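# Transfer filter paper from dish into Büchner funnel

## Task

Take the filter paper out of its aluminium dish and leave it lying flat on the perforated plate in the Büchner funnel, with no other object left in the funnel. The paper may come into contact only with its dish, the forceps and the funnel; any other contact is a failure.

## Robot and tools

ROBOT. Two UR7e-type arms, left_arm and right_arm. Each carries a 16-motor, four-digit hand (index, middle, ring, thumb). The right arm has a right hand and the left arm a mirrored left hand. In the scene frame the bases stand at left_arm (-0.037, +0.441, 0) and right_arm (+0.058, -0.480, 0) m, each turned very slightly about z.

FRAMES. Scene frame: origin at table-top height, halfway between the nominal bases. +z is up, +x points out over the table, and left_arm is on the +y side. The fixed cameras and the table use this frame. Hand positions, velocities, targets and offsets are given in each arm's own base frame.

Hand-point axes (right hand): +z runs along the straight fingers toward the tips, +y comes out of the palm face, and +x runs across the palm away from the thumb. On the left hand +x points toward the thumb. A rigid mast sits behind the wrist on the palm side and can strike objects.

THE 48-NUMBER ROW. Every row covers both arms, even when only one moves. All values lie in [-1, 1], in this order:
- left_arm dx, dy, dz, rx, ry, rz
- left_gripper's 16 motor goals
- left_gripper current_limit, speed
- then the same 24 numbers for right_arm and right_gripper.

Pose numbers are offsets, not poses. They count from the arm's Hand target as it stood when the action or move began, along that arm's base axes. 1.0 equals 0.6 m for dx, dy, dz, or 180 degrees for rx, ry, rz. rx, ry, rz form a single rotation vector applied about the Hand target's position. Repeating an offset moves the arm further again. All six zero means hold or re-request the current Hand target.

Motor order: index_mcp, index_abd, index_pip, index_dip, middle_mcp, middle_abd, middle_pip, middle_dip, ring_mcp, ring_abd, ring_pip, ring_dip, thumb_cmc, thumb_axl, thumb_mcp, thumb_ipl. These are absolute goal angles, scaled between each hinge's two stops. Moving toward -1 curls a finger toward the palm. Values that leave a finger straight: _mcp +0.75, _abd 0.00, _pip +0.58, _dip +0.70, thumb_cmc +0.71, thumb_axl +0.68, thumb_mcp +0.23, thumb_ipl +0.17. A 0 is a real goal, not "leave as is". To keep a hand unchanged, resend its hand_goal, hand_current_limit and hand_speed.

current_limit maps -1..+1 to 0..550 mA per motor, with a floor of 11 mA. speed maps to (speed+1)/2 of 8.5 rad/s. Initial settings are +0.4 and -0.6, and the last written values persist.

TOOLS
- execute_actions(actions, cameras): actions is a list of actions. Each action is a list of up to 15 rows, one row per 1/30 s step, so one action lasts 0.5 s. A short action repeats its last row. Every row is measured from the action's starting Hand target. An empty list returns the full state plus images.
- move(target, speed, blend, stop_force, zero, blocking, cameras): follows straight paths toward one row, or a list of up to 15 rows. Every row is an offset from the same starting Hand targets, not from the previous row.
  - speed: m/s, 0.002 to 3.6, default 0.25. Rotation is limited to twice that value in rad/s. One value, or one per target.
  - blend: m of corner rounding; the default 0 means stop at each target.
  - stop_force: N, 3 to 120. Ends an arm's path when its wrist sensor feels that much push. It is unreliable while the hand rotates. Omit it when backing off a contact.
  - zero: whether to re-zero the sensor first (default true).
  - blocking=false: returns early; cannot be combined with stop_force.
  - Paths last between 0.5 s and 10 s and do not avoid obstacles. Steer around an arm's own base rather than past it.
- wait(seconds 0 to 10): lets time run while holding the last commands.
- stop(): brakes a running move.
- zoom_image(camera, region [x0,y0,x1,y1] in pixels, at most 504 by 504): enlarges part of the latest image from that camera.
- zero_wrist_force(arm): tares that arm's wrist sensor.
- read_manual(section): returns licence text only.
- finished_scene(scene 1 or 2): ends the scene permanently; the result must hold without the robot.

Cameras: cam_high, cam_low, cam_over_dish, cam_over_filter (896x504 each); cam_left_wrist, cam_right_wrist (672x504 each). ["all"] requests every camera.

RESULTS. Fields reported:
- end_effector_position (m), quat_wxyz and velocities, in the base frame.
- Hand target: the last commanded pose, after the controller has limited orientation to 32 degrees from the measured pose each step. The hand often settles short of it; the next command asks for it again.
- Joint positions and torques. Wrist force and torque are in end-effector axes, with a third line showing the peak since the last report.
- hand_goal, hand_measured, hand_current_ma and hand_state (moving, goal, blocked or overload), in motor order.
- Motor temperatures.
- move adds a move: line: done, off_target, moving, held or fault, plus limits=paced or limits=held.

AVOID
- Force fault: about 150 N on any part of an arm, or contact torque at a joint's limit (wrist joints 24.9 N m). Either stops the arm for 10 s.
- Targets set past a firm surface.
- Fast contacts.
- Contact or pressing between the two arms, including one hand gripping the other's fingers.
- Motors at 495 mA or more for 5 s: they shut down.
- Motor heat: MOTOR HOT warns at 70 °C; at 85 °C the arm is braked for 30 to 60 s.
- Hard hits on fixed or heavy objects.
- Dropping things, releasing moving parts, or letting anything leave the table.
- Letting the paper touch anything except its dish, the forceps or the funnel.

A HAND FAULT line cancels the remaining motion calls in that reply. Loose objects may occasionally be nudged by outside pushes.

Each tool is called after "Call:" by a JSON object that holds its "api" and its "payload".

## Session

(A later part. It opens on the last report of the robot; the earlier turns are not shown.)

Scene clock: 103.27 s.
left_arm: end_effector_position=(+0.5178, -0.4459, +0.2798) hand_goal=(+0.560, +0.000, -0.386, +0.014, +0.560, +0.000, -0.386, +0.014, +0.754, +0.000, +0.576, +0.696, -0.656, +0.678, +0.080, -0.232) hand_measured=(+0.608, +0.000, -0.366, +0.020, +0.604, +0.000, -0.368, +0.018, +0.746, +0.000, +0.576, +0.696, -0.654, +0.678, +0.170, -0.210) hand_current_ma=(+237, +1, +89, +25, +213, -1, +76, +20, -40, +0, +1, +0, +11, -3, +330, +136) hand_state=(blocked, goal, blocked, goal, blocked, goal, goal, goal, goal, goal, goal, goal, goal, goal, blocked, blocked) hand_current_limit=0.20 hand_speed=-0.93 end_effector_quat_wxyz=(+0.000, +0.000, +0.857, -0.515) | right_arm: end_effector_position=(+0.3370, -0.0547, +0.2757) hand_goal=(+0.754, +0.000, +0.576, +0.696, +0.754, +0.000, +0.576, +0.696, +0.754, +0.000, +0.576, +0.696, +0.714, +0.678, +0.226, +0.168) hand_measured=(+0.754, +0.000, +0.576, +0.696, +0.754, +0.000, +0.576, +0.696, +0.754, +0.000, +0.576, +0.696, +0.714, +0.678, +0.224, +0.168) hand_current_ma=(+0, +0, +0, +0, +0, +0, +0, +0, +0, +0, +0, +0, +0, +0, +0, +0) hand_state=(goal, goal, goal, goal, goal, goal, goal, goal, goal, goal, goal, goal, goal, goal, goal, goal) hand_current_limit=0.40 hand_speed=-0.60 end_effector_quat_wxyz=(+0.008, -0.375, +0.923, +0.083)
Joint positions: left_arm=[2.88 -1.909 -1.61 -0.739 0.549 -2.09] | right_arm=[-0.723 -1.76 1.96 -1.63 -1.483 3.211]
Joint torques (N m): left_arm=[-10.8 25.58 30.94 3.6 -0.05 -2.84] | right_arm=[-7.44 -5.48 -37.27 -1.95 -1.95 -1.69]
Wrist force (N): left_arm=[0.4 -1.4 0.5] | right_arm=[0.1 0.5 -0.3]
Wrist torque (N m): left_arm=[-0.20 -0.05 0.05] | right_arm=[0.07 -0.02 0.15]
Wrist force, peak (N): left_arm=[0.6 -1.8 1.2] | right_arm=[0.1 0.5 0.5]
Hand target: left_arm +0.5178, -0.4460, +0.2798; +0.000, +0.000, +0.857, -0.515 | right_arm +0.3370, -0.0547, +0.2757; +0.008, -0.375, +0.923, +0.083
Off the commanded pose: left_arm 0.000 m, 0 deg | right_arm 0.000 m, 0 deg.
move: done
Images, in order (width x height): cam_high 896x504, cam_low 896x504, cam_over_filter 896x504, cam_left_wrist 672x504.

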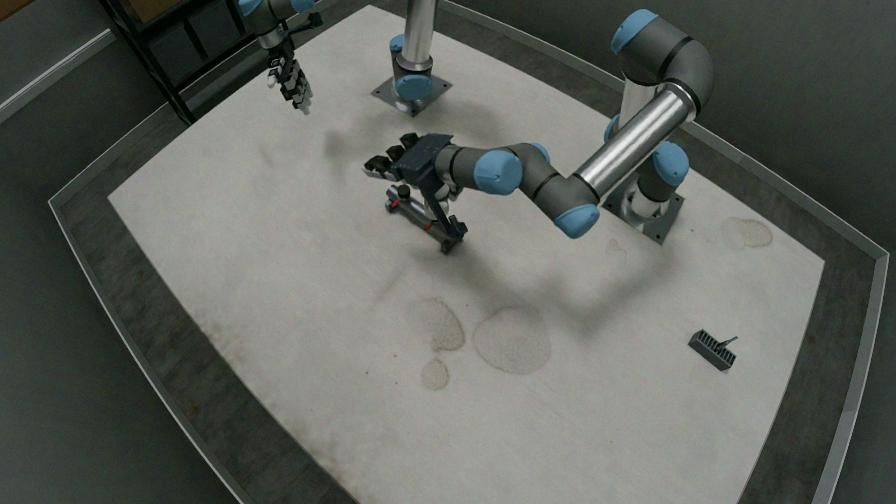

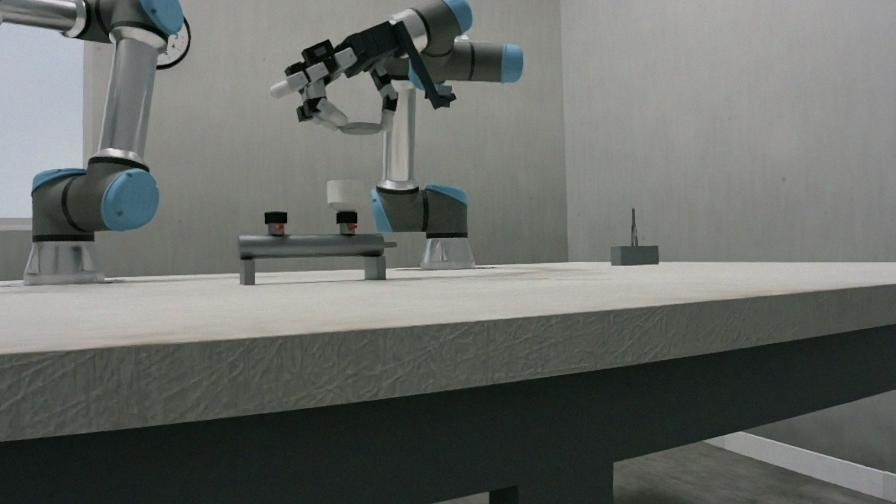

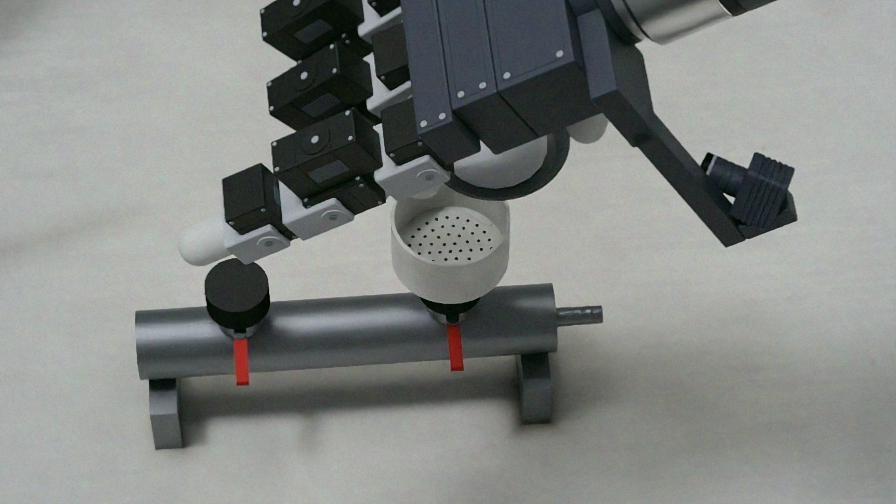

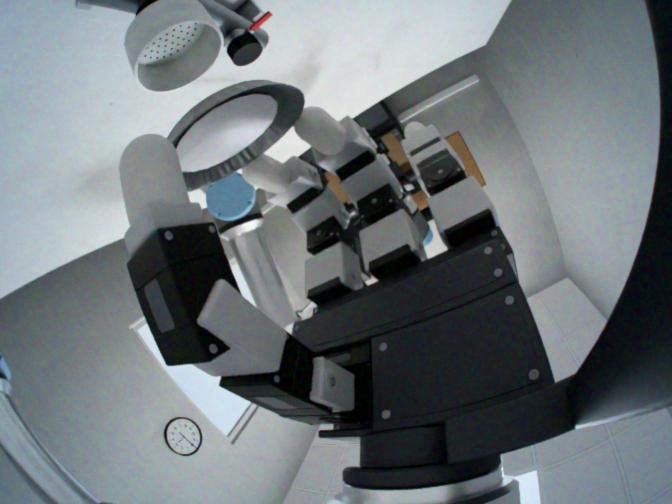

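Call:
{"api": "move", "payload": {"target": [0.0308,-0.0417,-0.0863, 0,-0.2222,0, 0.56,0,-0.387,0.0145,0.56,0,-0.387,0.0145,0.754,0,0.576,0.696,-0.657,0.678,0.08,-0.232,0.2,-0.93, 0,0,0,0,0,0, 0.754,0,0.576,0.696,0.754,0,0.576,0.696,0.754,0,0.576,0.696,0.714,0.678,0.226,0.168,0.4,-0.6], "speed": 0.08, "cameras": ["cam_high","cam_low","cam_over_filter","cam_left_wrist"]}}

Call:
{"api": "zoom_image", "payload": {"camera": "cam_over_filter", "region": [300, 60, 580, 280]}}

Call:
{"api": "zoom_image", "payload": {"camera": "cam_low", "region": [240, 60, 400, 220]}}

Scene clock: 121.03 s.
left_arm: end_effector_position=(+0.5363, -0.4710, +0.2280) hand_goal=(+0.560, +0.000, -0.386, +0.014, +0.560, +0.000, -0.386, +0.014, +0.754, +0.000, +0.576, +0.696, -0.656, +0.678, +0.080, -0.232) hand_measured=(+0.608, +0.002, -0.366, +0.020, +0.602, +0.000, -0.368, +0.018, +0.746, +0.000, +0.576, +0.696, -0.650, +0.678, +0.170, -0.210) hand_current_ma=(+237, +6, +93, +26, +207, -1, +76, +20, -40, +0, +1, +0, +29, -1, +330, +136) hand_state=(blocked, goal, blocked, goal, blocked, goal, goal, goal, goal, goal, goal, goal, goal, goal, blocked, blocked) hand_current_limit=0.20 hand_speed=-0.93 end_effector_quat_wxyz=(+0.293, +0.176, +0.805, -0.484) | right_arm: end_effector_position=(+0.3370, -0.0547, +0.2757) hand_goal=(+0.754, +0.000, +0.576, +0.696, +0.754, +0.000, +0.576, +0.696, +0.754, +0.000, +0.576, +0.696, +0.714, +0.678, +0.226, +0.168) hand_measured=(+0.754, +0.000, +0.576, +0.696, +0.754, +0.000, +0.576, +0.696, +0.754, +0.000, +0.576, +0.696, +0.714, +0.678, +0.224, +0.168) hand_current_ma=(+0, +0, +0, +0, +0, +0, +0, +0, +0, +0, +0, +0, +0, +0, +0, +0) hand_state=(goal, goal, goal, goal, goal, goal, goal, goal, goal, goal, goal, goal, goal, goal, goal, goal) hand_current_limit=0.40 hand_speed=-0.60 end_effector_quat_wxyz=(+0.008, -0.375, +0.923, +0.083)
Joint positions: left_arm=[2.779 -1.978 -1.874 0.167 0.768 -1.972] | right_arm=[-0.723 -1.76 1.96 -1.63 -1.483 3.211]
Joint torques (N m): left_arm=[-11.91 23.75 6.54 3.45 1.13 3.1] | right_arm=[-7.39 -5.89 -37.69 -1.77 -2.03 -1.8]
Wrist force (N): left_arm=[-1.0 -0.3 0.1] | right_arm=[0.1 -0.1 0.3]
Wrist torque (N m): left_arm=[-0.09 0.09 -0.39] | right_arm=[-0.04 -0.03 0.13]
Wrist force, peak (N): left_arm=[0.4 -1.8 0.2] | right_arm=[0.4 0.1 0.7]
Hand target: left_arm +0.5363, -0.4710, +0.2280; +0.293, +0.176, +0.805, -0.484 | right_arm +0.3370, -0.0547, +0.2757; +0.008, -0.375, +0.923, +0.083
Off the commanded pose: left_arm 0.000 m, 0 deg | right_arm 0.000 m, 0 deg.
move: done
Images, in order (width x height): cam_high 896x504, cam_low 896x504, cam_over_filter 896x504, cam_left_wrist 672x504.

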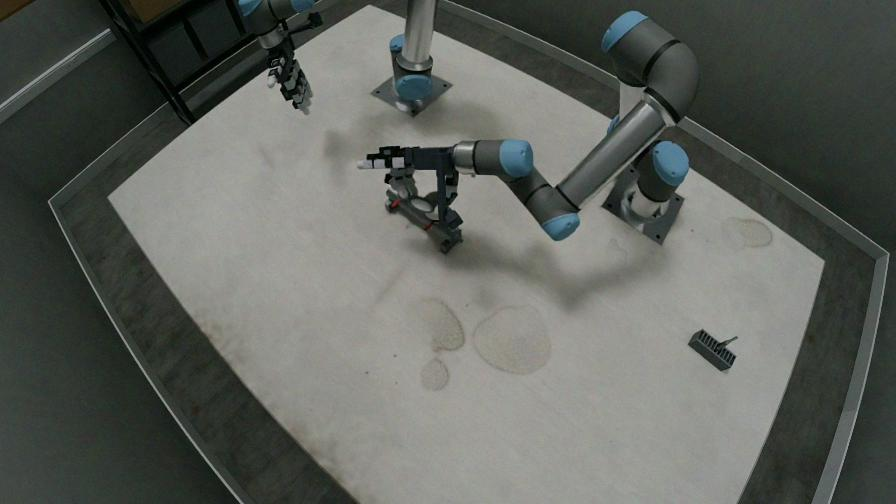

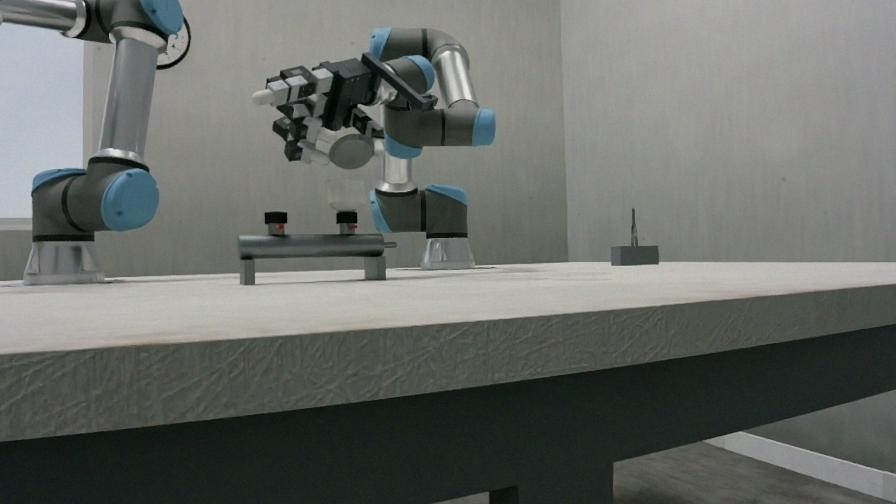

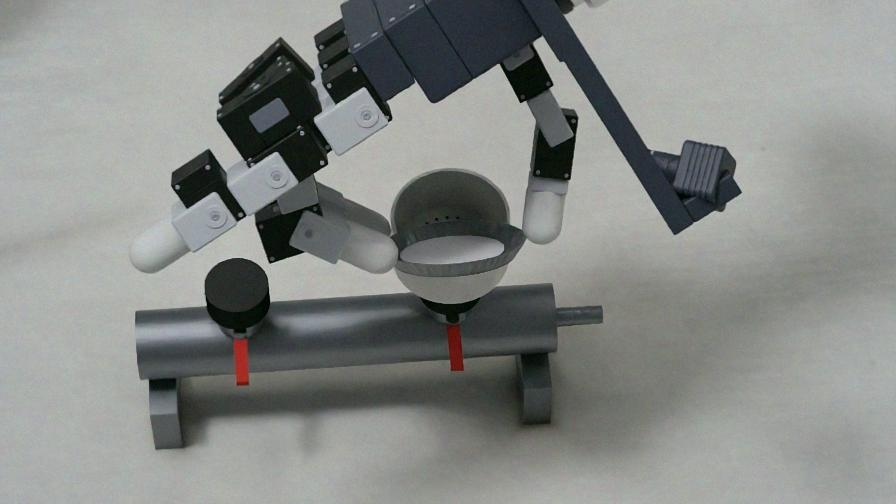

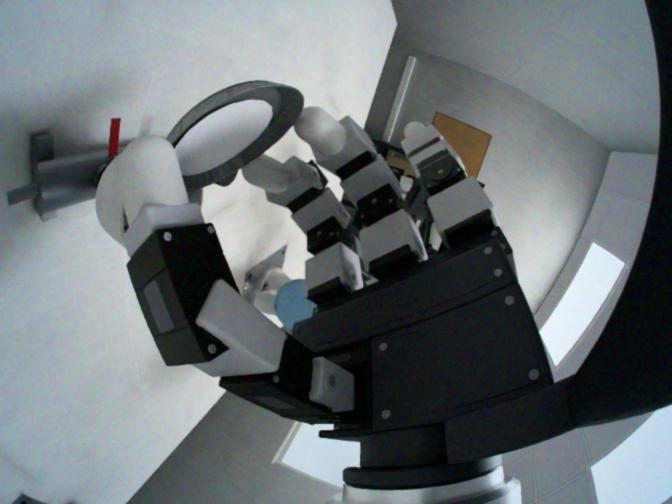

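Scaled by 1.800 from the camera's 896x504 image, which has a finer 1280x720 frame.

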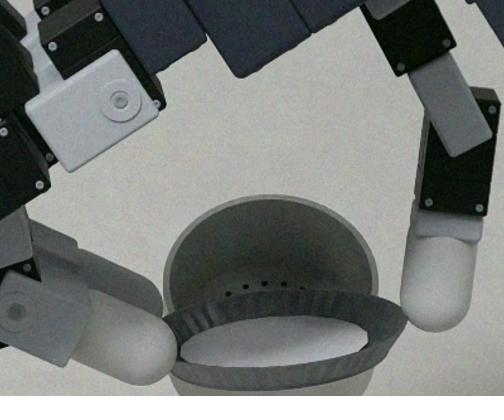

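Scaled by 3.150 from the camera's 896x504 image, which has a finer 1280x720 frame.

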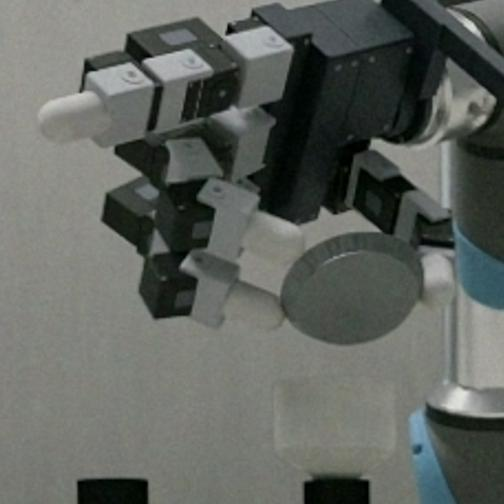

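Call:
{"api": "move", "payload": {"target": [-0.03,-0.0025,-0.0162, 0,-0.1,0, 0.56,0,-0.387,0.0145,0.56,0,-0.387,0.0145,0.754,0,0.576,0.696,-0.657,0.678,0.08,-0.232,0.2,-0.93, 0,0,0,0,0,0, 0.754,0,0.576,0.696,0.754,0,0.576,0.696,0.754,0,0.576,0.696,0.714,0.678,0.226,0.168,0.4,-0.6], "speed": 0.05, "cameras": ["cam_low","cam_over_filter","cam_left_wrist"]}}

Call:
{"api": "zoom_image", "payload": {"camera": "cam_over_filter", "region": [300, 60, 580, 280]}}

Call:
{"api": "zoom_image", "payload": {"camera": "cam_low", "region": [240, 60, 400, 220]}}

Scene clock: 161.77 s.
left_arm: end_effector_position=(+0.5183, -0.4725, +0.2183) hand_goal=(+0.560, +0.000, -0.386, +0.014, +0.560, +0.000, -0.386, +0.014, +0.754, +0.000, +0.576, +0.696, -0.656, +0.678, +0.080, -0.232) hand_measured=(+0.608, +0.002, -0.364, +0.020, +0.602, +0.000, -0.368, +0.018, +0.746, +0.000, +0.576, +0.696, -0.648, +0.678, +0.170, -0.210) hand_current_ma=(+237, +9, +94, +26, +207, -1, +76, +20, -40, +2, +1, +0, +35, -1, +330, +136) hand_state=(blocked, goal, blocked, goal, blocked, goal, goal, goal, goal, goal, goal, goal, goal, goal, blocked, blocked) hand_current_limit=0.20 hand_speed=-0.93 end_effector_quat_wxyz=(+0.415, +0.250, +0.749, -0.451) | right_arm: end_effector_position=(+0.3370, -0.0547, +0.2757) hand_goal=(+0.754, +0.000, +0.576, +0.696, +0.754, +0.000, +0.576, +0.696, +0.754, +0.000, +0.576, +0.696, +0.714, +0.678, +0.226, +0.168) hand_measured=(+0.754, +0.000, +0.576, +0.696, +0.754, +0.000, +0.576, +0.696, +0.754, +0.000, +0.576, +0.696, +0.714, +0.678, +0.224, +0.168) hand_current_ma=(+0, +0, +0, +0, +0, +0, +0, +0, +0, +0, +0, +0, +0, +0, +0, +0) hand_state=(goal, goal, goal, goal, goal, goal, goal, goal, goal, goal, goal, goal, goal, goal, goal, goal) hand_current_limit=0.40 hand_speed=-0.60 end_effector_quat_wxyz=(+0.008, -0.375, +0.923, +0.083)
Joint positions: left_arm=[2.73 -2.027 -2.001 0.553 0.863 -1.854] | right_arm=[-0.723 -1.76 1.96 -1.63 -1.483 3.211]
Joint torques (N m): left_arm=[-11.19 20.97 5.03 3.17 1.39 3.09] | right_arm=[-6.67 -5.95 -36.9 -1.81 -1.98 -1.77]
Wrist force (N): left_arm=[-1.1 0.1 0.8] | right_arm=[-0.2 -0.1 0.2]
Wrist torque (N m): left_arm=[-0.23 0.09 -0.43] | right_arm=[-0.05 0.01 0.11]
Wrist force, peak (N): left_arm=[-1.3 -0.2 0.9] | right_arm=[0.2 0.7 -0.1]
Hand target: left_arm +0.5183, -0.4725, +0.2183; +0.416, +0.250, +0.749, -0.451 | right_arm +0.3370, -0.0547, +0.2757; +0.008, -0.375, +0.923, +0.083
Off the commanded pose: left_arm 0.000 m, 0 deg | right_arm 0.000 m, 0 deg.
move: done
Images, in order (width x height): cam_low 896x504, cam_over_filter 896x504, cam_left_wrist 672x504.

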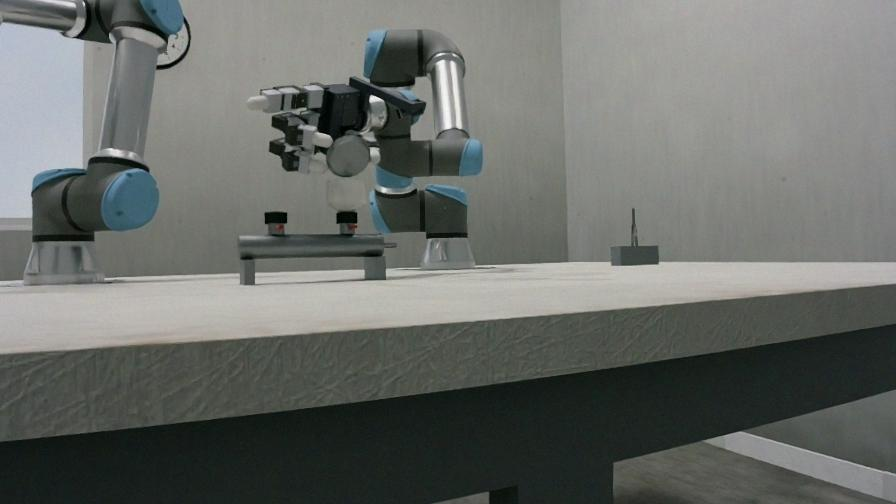

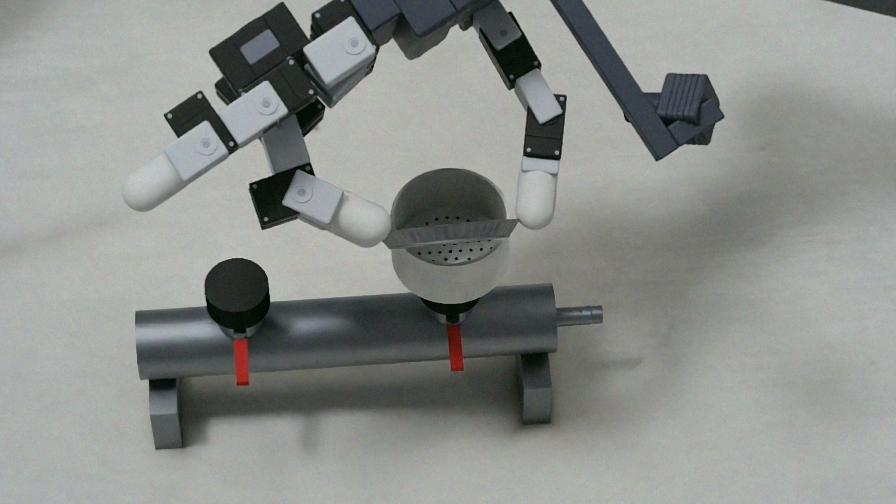

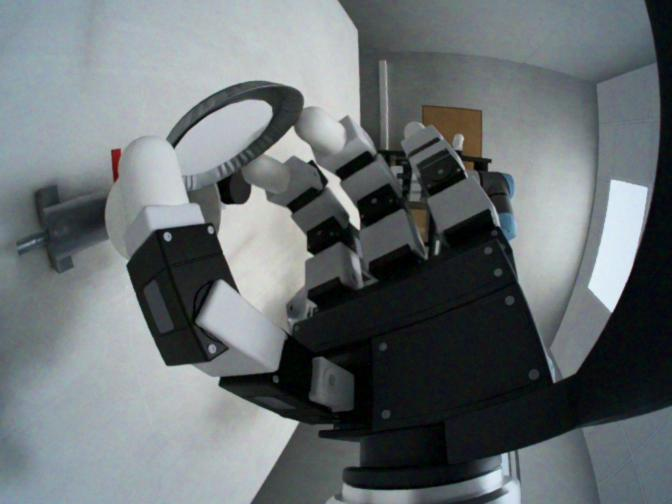

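Scaled by 1.800 from the camera's 896x504 image, which has a finer 1280x720 frame.

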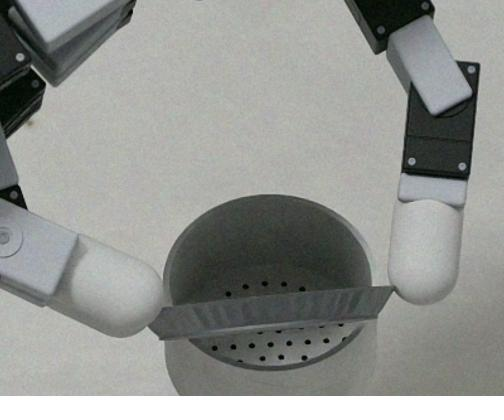

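Scaled by 3.150 from the camera's 896x504 image, which has a finer 1280x720 frame.

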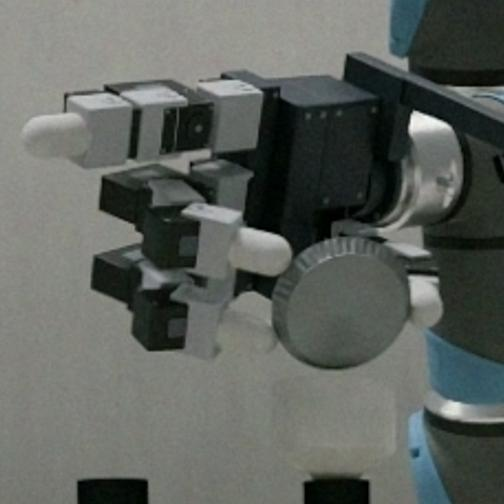

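Call:
{"api": "move", "payload": {"target": [-0.014,0.0008,-0.0053, 0,-0.0667,0, 0.56,0,-0.387,0.0145,0.56,0,-0.387,0.0145,0.754,0,0.576,0.696,-0.657,0.678,0.08,-0.232,0.2,-0.93, 0,0,0,0,0,0, 0.754,0,0.576,0.696,0.754,0,0.576,0.696,0.754,0,0.576,0.696,0.714,0.678,0.226,0.168,0.4,-0.6], "speed": 0.05, "cameras": ["cam_low","cam_over_filter","cam_left_wrist"]}}

Call:
{"api": "zoom_image", "payload": {"camera": "cam_over_filter", "region": [300, 60, 580, 280]}}

Call:
{"api": "zoom_image", "payload": {"camera": "cam_left_wrist", "region": [40, 0, 400, 240]}}

Scene clock: 195.43 s.
left_arm: end_effector_position=(+0.5099, -0.4720, +0.2151) hand_goal=(+0.560, +0.000, -0.386, +0.014, +0.560, +0.000, -0.386, +0.014, +0.754, +0.000, +0.576, +0.696, -0.656, +0.678, +0.080, -0.232) hand_measured=(+0.608, +0.002, -0.364, +0.020, +0.602, +0.000, -0.368, +0.018, +0.746, +0.002, +0.576, +0.696, -0.648, +0.678, +0.170, -0.210) hand_current_ma=(+237, +10, +94, +26, +207, -1, +76, +20, -40, +4, +1, +0, +37, -1, +330, +136) hand_state=(blocked, goal, blocked, goal, blocked, goal, goal, goal, goal, goal, goal, goal, goal, goal, blocked, blocked) hand_current_limit=0.20 hand_speed=-0.93 end_effector_quat_wxyz=(+0.492, +0.296, +0.702, -0.422) | right_arm: end_effector_position=(+0.3370, -0.0547, +0.2757) hand_goal=(+0.754, +0.000, +0.576, +0.696, +0.754, +0.000, +0.576, +0.696, +0.754, +0.000, +0.576, +0.696, +0.714, +0.678, +0.226, +0.168) hand_measured=(+0.754, +0.000, +0.576, +0.696, +0.754, +0.000, +0.576, +0.696, +0.754, +0.000, +0.576, +0.696, +0.714, +0.678, +0.224, +0.168) hand_current_ma=(+0, +0, +0, +0, +0, +0, +0, +0, +0, +0, +0, +0, +0, +0, +0, +0) hand_state=(goal, goal, goal, goal, goal, goal, goal, goal, goal, goal, goal, goal, goal, goal, goal, goal) hand_current_limit=0.40 hand_speed=-0.60 end_effector_quat_wxyz=(+0.008, -0.375, +0.923, +0.083)
Joint positions: left_arm=[2.704 -2.092 -2.048 0.794 0.91 -1.755] | right_arm=[-0.723 -1.76 1.96 -1.63 -1.483 3.211]
Joint torques (N m): left_arm=[-9.71 20.17 3.7 2.85 1.25 2.67] | right_arm=[-4.85 -6.51 -36.47 -1.87 -1.81 -1.83]
Wrist force (N): left_arm=[-1.4 0.2 0.7] | right_arm=[-0.1 0.1 0.0]
Wrist torque (N m): left_arm=[-0.25 0.09 -0.49] | right_arm=[0.00 0.01 0.12]
Wrist force, peak (N): left_arm=[-1.3 0.1 0.8] | right_arm=[0.2 0.5 0.5]
Hand target: left_arm +0.5099, -0.4720, +0.2151; +0.492, +0.296, +0.702, -0.422 | right_arm +0.3370, -0.0547, +0.2757; +0.008, -0.375, +0.923, +0.083
Off the commanded pose: left_arm 0.000 m, 0 deg | right_arm 0.000 m, 0 deg.
move: done
Images, in order (width x height): cam_low 896x504, cam_over_filter 896x504, cam_left_wrist 672x504.

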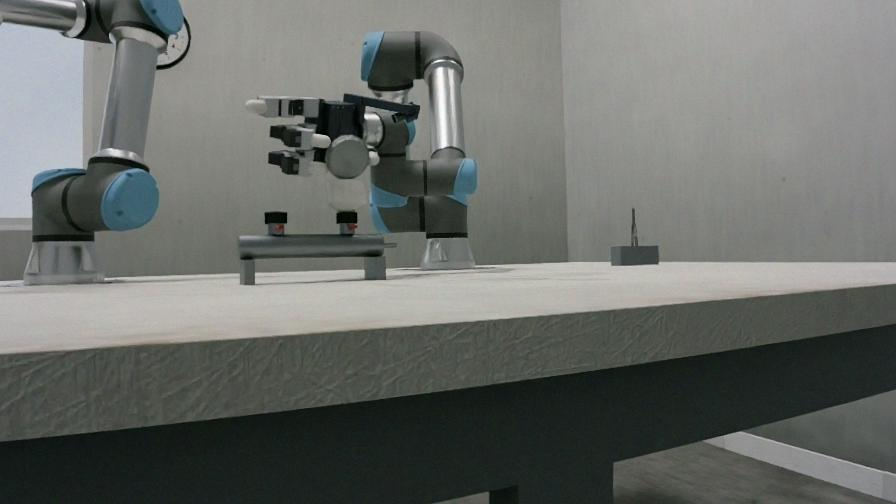

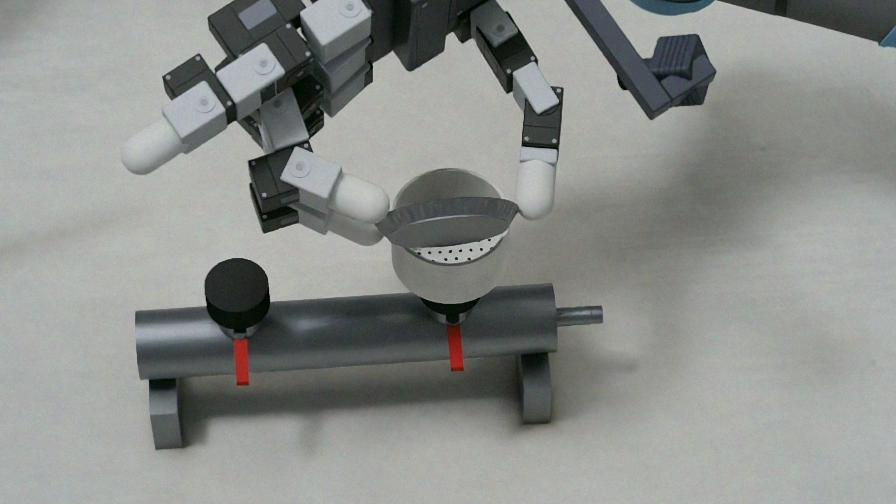

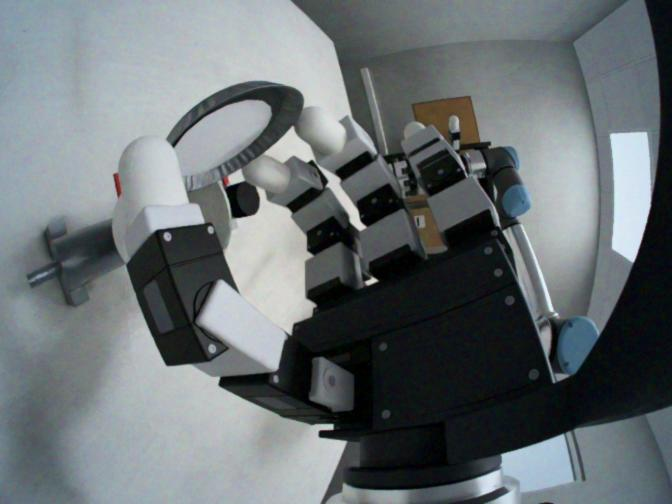

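Scaled by 1.800 from the camera's 896x504 image, which has a finer 1280x720 frame.

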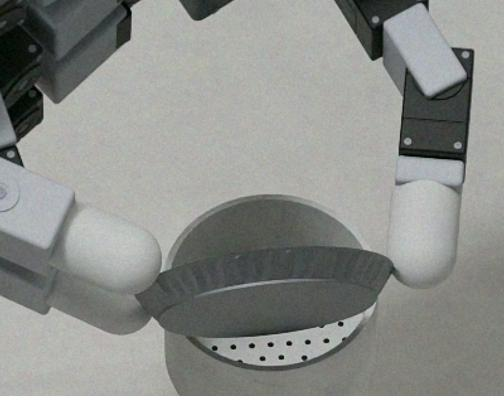

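Scaled by 1.400 from the camera's 672x504 image, which has a finer 960x720 frame.

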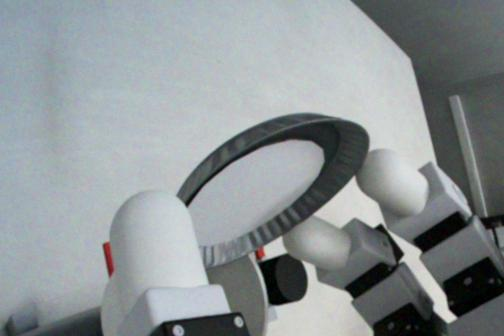

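Call:
{"api": "move", "payload": {"target": [-0.0067,0,0, 0,-0.0333,0, 0.56,0,-0.387,0.0145,0.56,0,-0.387,0.0145,0.754,0,0.576,0.696,-0.657,0.678,0.08,-0.232,0.2,-0.93, 0,0,0,0,0,0, 0.754,0,0.576,0.696,0.754,0,0.576,0.696,0.754,0,0.576,0.696,0.714,0.678,0.226,0.168,0.4,-0.6], "speed": 0.04, "cameras": ["cam_over_filter","cam_left_wrist"]}}

Call:
{"api": "zoom_image", "payload": {"camera": "cam_over_filter", "region": [300, 60, 580, 280]}}

Call:
{"api": "zoom_image", "payload": {"camera": "cam_left_wrist", "region": [40, 0, 400, 240]}}

Scene clock: 208.53 s.
left_arm: end_effector_position=(+0.5059, -0.4720, +0.2151) hand_goal=(+0.560, +0.000, -0.386, +0.014, +0.560, +0.000, -0.386, +0.014, +0.754, +0.000, +0.576, +0.696, -0.656, +0.678, +0.080, -0.232) hand_measured=(+0.608, +0.002, -0.364, +0.020, +0.602, +0.000, -0.368, +0.018, +0.746, +0.002, +0.576, +0.696, -0.648, +0.678, +0.170, -0.210) hand_current_ma=(+237, +10, +94, +26, +207, -1, +76, +20, -39, +4, +1, +0, +37, -1, +330, +136) hand_state=(blocked, goal, blocked, goal, blocked, goal, goal, goal, goal, goal, goal, goal, goal, goal, blocked, blocked) hand_current_limit=0.20 hand_speed=-0.93 end_effector_quat_wxyz=(+0.528, +0.317, +0.675, -0.406) | right_arm: end_effector_position=(+0.3370, -0.0547, +0.2757) hand_goal=(+0.754, +0.000, +0.576, +0.696, +0.754, +0.000, +0.576, +0.696, +0.754, +0.000, +0.576, +0.696, +0.714, +0.678, +0.226, +0.168) hand_measured=(+0.754, +0.000, +0.576, +0.696, +0.754, +0.000, +0.576, +0.696, +0.754, +0.000, +0.576, +0.696, +0.714, +0.678, +0.224, +0.168) hand_current_ma=(+0, +0, +0, +0, +0, +0, +0, +0, +0, +0, +0, +0, +0, +0, +0, +0) hand_state=(goal, goal, goal, goal, goal, goal, goal, goal, goal, goal, goal, goal, goal, goal, goal, goal) hand_current_limit=0.40 hand_speed=-0.60 end_effector_quat_wxyz=(+0.008, -0.375, +0.923, +0.083)
Joint positions: left_arm=[2.692 -2.13 -2.06 0.907 0.929 -1.702] | right_arm=[-0.723 -1.76 1.96 -1.63 -1.483 3.211]
Joint torques (N m): left_arm=[-10.95 23.09 1.56 3.19 1.25 3.1] | right_arm=[-5.21 -6.1 -37.07 -1.71 -1.76 -1.66]
Wrist force (N): left_arm=[-1.2 0.3 0.6] | right_arm=[0.0 0.0 0.3]
Wrist torque (N m): left_arm=[-0.25 0.08 -0.46] | right_arm=[-0.04 -0.02 0.13]
Wrist force, peak (N): left_arm=[-1.6 0.2 0.5] | right_arm=[0.3 0.5 0.4]
Hand target: left_arm +0.5059, -0.4720, +0.2151; +0.528, +0.317, +0.675, -0.406 | right_arm +0.3370, -0.0547, +0.2757; +0.008, -0.375, +0.923, +0.083
Off the commanded pose: left_arm 0.000 m, 0 deg | right_arm 0.000 m, 0 deg.
move: done
Images, in order (width x height): cam_over_filter 896x504, cam_left_wrist 672x504.

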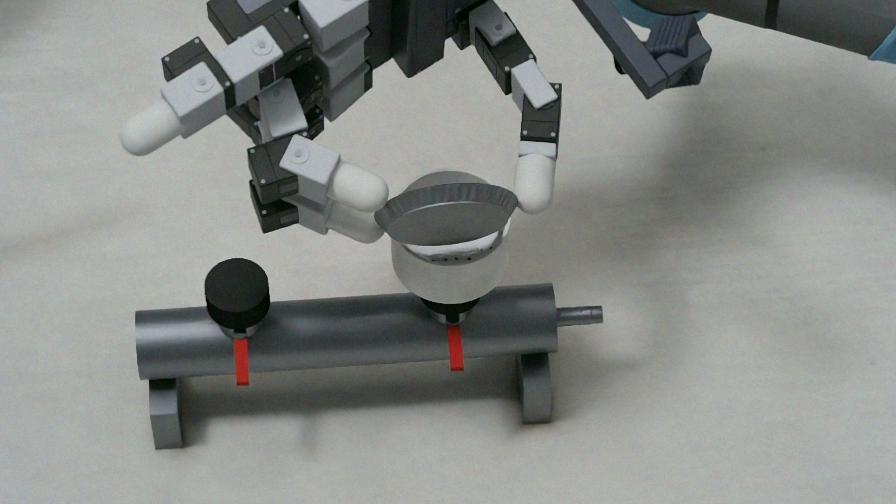

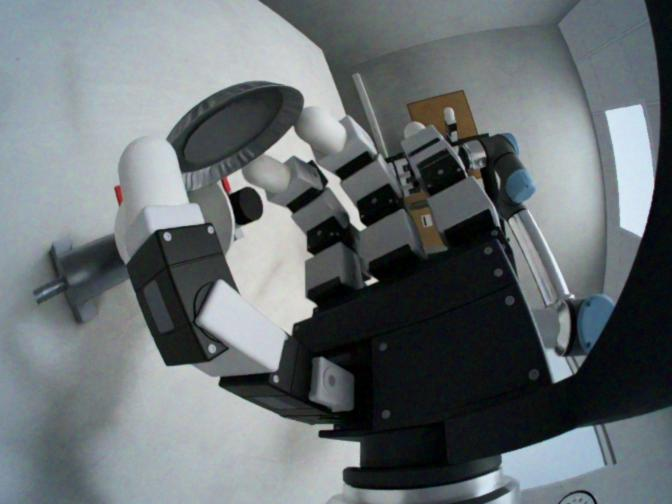

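Scaled by 1.800 from the camera's 896x504 image, which has a finer 1280x720 frame.

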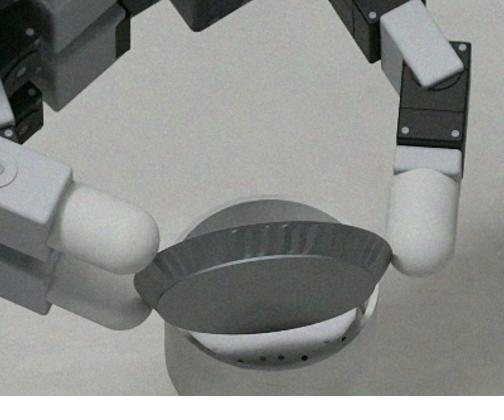

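Scaled by 1.400 from the camera's 672x504 image, which has a finer 960x720 frame.

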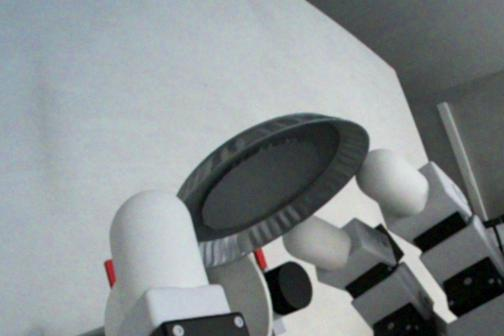

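Call:
{"api": "move", "payload": {"target": [0.03,0,0.06, 0,0,0, 0.56,0,-0.387,0.0145,0.56,0,-0.387,0.0145,0.754,0,0.576,0.696,-0.657,0.678,0.08,-0.232,0.2,-0.93, 0,0,0,0,0,0, 0.754,0,0.576,0.696,0.754,0,0.576,0.696,0.754,0,0.576,0.696,0.714,0.678,0.226,0.168,0.4,-0.6], "speed": 0.06, "cameras": ["cam_over_filter","cam_left_wrist"]}}

Call:
{"api": "zoom_image", "payload": {"camera": "cam_over_filter", "region": [340, 120, 560, 320]}}

Scene clock: 216.10 s.
left_arm: end_effector_position=(+0.5238, -0.4720, +0.2510) hand_goal=(+0.560, +0.000, -0.386, +0.014, +0.560, +0.000, -0.386, +0.014, +0.754, +0.000, +0.576, +0.696, -0.656, +0.678, +0.080, -0.232) hand_measured=(+0.608, +0.002, -0.364, +0.020, +0.602, +0.000, -0.368, +0.018, +0.746, +0.002, +0.576, +0.696, -0.648, +0.678, +0.170, -0.210) hand_current_ma=(+237, +10, +95, +26, +206, -1, +76, +20, -37, +5, +1, +0, +39, -1, +330, +136) hand_state=(blocked, goal, blocked, goal, blocked, goal, goal, goal, goal, goal, goal, goal, goal, goal, blocked, blocked) hand_current_limit=0.20 hand_speed=-0.93 end_effector_quat_wxyz=(+0.528, +0.317, +0.675, -0.406) | right_arm: end_effector_position=(+0.3370, -0.0547, +0.2757) hand_goal=(+0.754, +0.000, +0.576, +0.696, +0.754, +0.000, +0.576, +0.696, +0.754, +0.000, +0.576, +0.696, +0.714, +0.678, +0.226, +0.168) hand_measured=(+0.754, +0.000, +0.576, +0.696, +0.754, +0.000, +0.576, +0.696, +0.754, +0.000, +0.576, +0.696, +0.714, +0.678, +0.224, +0.168) hand_current_ma=(+0, +0, +0, +0, +0, +0, +0, +0, +0, +0, +0, +0, +0, +0, +0, +0) hand_state=(goal, goal, goal, goal, goal, goal, goal, goal, goal, goal, goal, goal, goal, goal, goal, goal) hand_current_limit=0.40 hand_speed=-0.60 end_effector_quat_wxyz=(+0.008, -0.375, +0.923, +0.083)
Joint positions: left_arm=[2.71 -2.071 -2.012 0.797 0.912 -1.699] | right_arm=[-0.723 -1.76 1.96 -1.63 -1.483 3.211]
Joint torques (N m): left_arm=[11.43 45.5 25.17 0.35 -1.86 3.26] | right_arm=[-5.54 -5.41 -36.63 -1.93 -1.69 -1.81]
Wrist force (N): left_arm=[-1.0 0.2 0.3] | right_arm=[0.1 0.3 0.1]
Wrist torque (N m): left_arm=[-0.25 0.03 -0.43] | right_arm=[0.01 -0.02 0.14]
Wrist force, peak (N): left_arm=[-1.8 0.5 0.4] | right_arm=[0.7 0.4 0.1]
Hand target: left_arm +0.5239, -0.4720, +0.2511; +0.528, +0.317, +0.675, -0.406 | right_arm +0.3370, -0.0547, +0.2757; +0.008, -0.375, +0.923, +0.083
Off the commanded pose: left_arm 0.000 m, 0 deg | right_arm 0.000 m, 0 deg.
move: done
Images, in order (width x height): cam_over_filter 896x504, cam_left_wrist 672x504.

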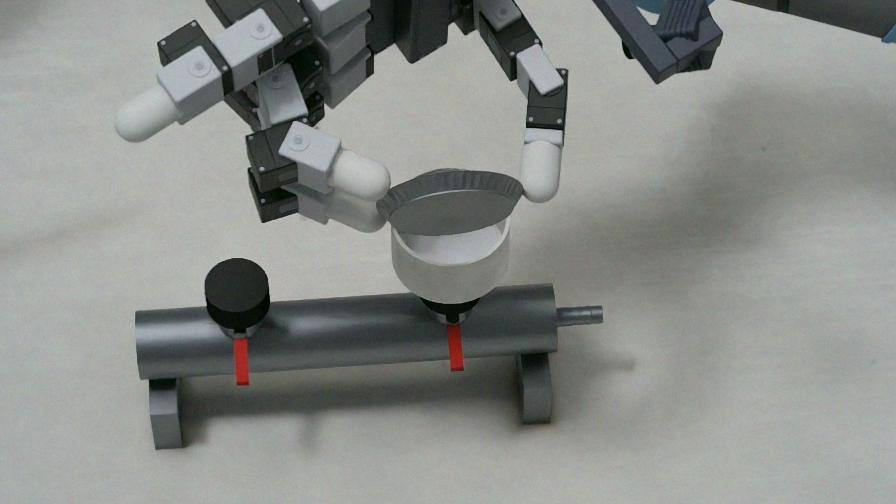

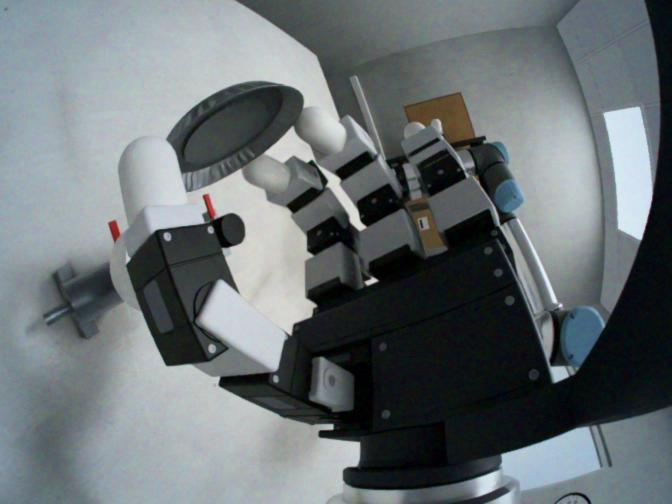

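Scaled by 2.291 from the camera's 896x504 image, which has a finer 1280x720 frame.

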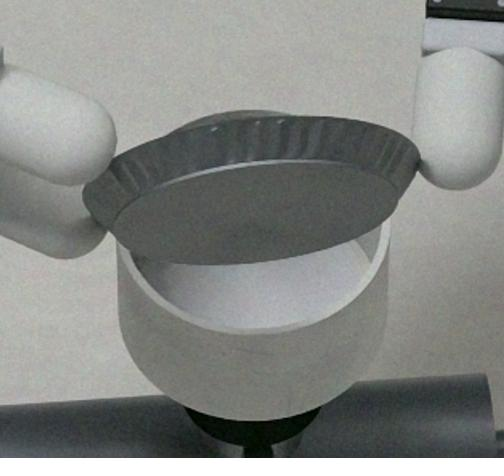

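Call:
{"api": "move", "payload": {"target": [0,0.1,0.1, 0,0.2,0, 0.56,0,-0.387,0.0145,0.56,0,-0.387,0.0145,0.754,0,0.576,0.696,-0.657,0.678,0.08,-0.232,0.2,-0.93, 0,0,0,0,0,0, 0.754,0,0.576,0.696,0.754,0,0.576,0.696,0.754,0,0.576,0.696,0.714,0.678,0.226,0.168,0.4,-0.6], "speed": 0.1, "cameras": ["cam_over_filter","cam_left_wrist"]}}

Call:
{"api": "zoom_image", "payload": {"camera": "cam_over_filter", "region": [340, 120, 560, 320]}}

Scene clock: 231.53 s.
left_arm: end_effector_position=(+0.5239, -0.4120, +0.3111) hand_goal=(+0.560, +0.000, -0.386, +0.014, +0.560, +0.000, -0.386, +0.014, +0.754, +0.000, +0.576, +0.696, -0.656, +0.678, +0.080, -0.232) hand_measured=(+0.608, +0.002, -0.364, +0.020, +0.602, +0.000, -0.368, +0.018, +0.746, +0.002, +0.576, +0.696, -0.648, +0.678, +0.170, -0.210) hand_current_ma=(+237, +10, +95, +27, +203, -1, +76, +20, -37, +5, +1, +0, +39, -1, +330, +136) hand_state=(blocked, goal, blocked, goal, blocked, goal, goal, goal, goal, goal, goal, goal, goal, goal, blocked, blocked) hand_current_limit=0.20 hand_speed=-0.93 end_effector_quat_wxyz=(+0.293, +0.176, +0.805, -0.484) | right_arm: end_effector_position=(+0.3370, -0.0547, +0.2757) hand_goal=(+0.754, +0.000, +0.576, +0.696, +0.754, +0.000, +0.576, +0.696, +0.754, +0.000, +0.576, +0.696, +0.714, +0.678, +0.226, +0.168) hand_measured=(+0.754, +0.000, +0.576, +0.696, +0.754, +0.000, +0.576, +0.696, +0.754, +0.000, +0.576, +0.696, +0.714, +0.678, +0.224, +0.168) hand_current_ma=(+0, +0, +0, +0, +0, +0, +0, +0, +0, +0, +0, +0, +0, +0, +0, +0) hand_state=(goal, goal, goal, goal, goal, goal, goal, goal, goal, goal, goal, goal, goal, goal, goal, goal) hand_current_limit=0.40 hand_speed=-0.60 end_effector_quat_wxyz=(+0.008, -0.375, +0.923, +0.083)
Joint positions: left_arm=[2.885 -1.753 -1.914 -0.082 0.679 -1.885] | right_arm=[-0.723 -1.76 1.96 -1.63 -1.483 3.211]
Joint torques (N m): left_arm=[11.28 38.73 30.43 1.41 -2.64 2.82] | right_arm=[-5.47 -6.63 -36.83 -1.96 -1.5 -1.84]
Wrist force (N): left_arm=[-1.0 -0.7 -0.4] | right_arm=[0.0 0.2 0.2]
Wrist torque (N m): left_arm=[-0.09 0.05 -0.37] | right_arm=[-0.01 0.00 0.13]
Wrist force, peak (N): left_arm=[-1.4 0.3 0.7] | right_arm=[0.3 -0.2 0.8]
Hand target: left_arm +0.5239, -0.4120, +0.3111; +0.293, +0.176, +0.805, -0.484 | right_arm +0.3370, -0.0547, +0.2757; +0.008, -0.375, +0.923, +0.083
Off the commanded pose: left_arm 0.000 m, 0 deg | right_arm 0.000 m, 0 deg.
move: done
Images, in order (width x height): cam_over_filter 896x504, cam_left_wrist 672x504.

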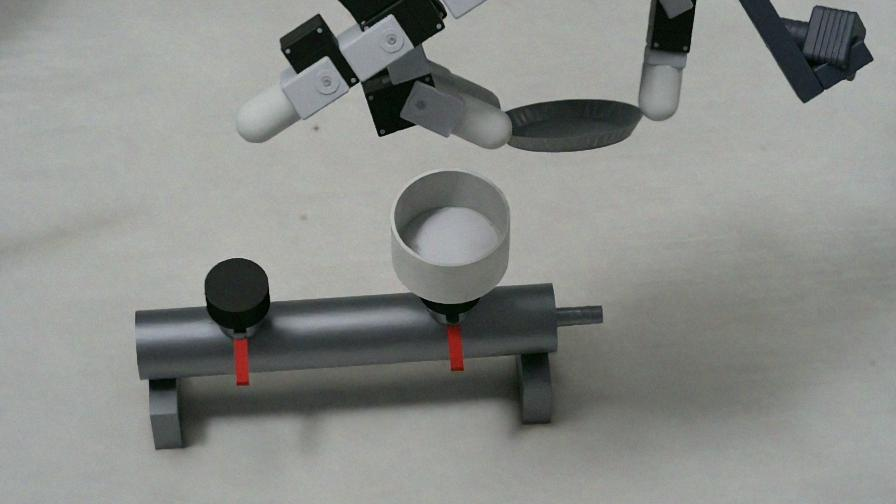

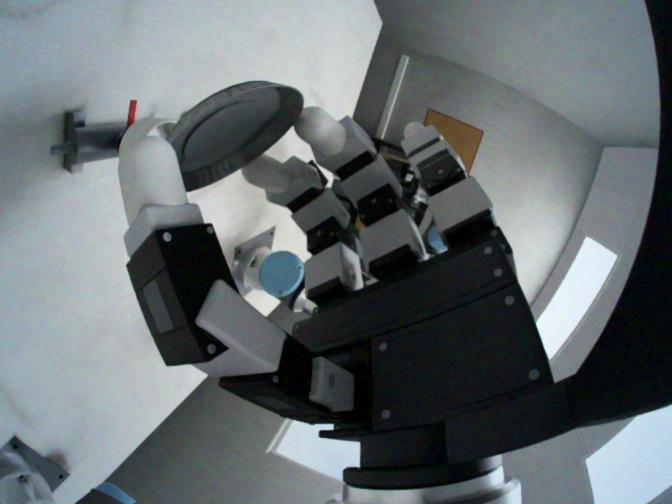

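Scaled by 2.291 from the camera's 896x504 image, which has a finer 1280x720 frame.

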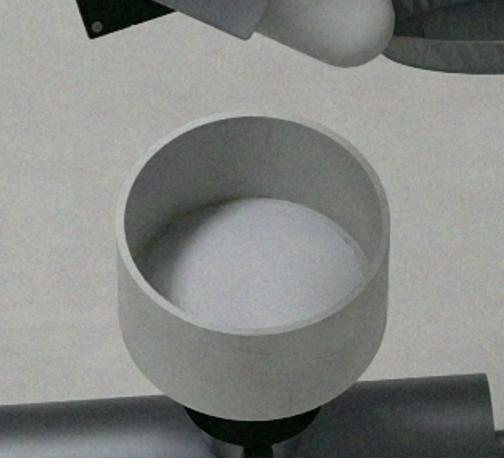

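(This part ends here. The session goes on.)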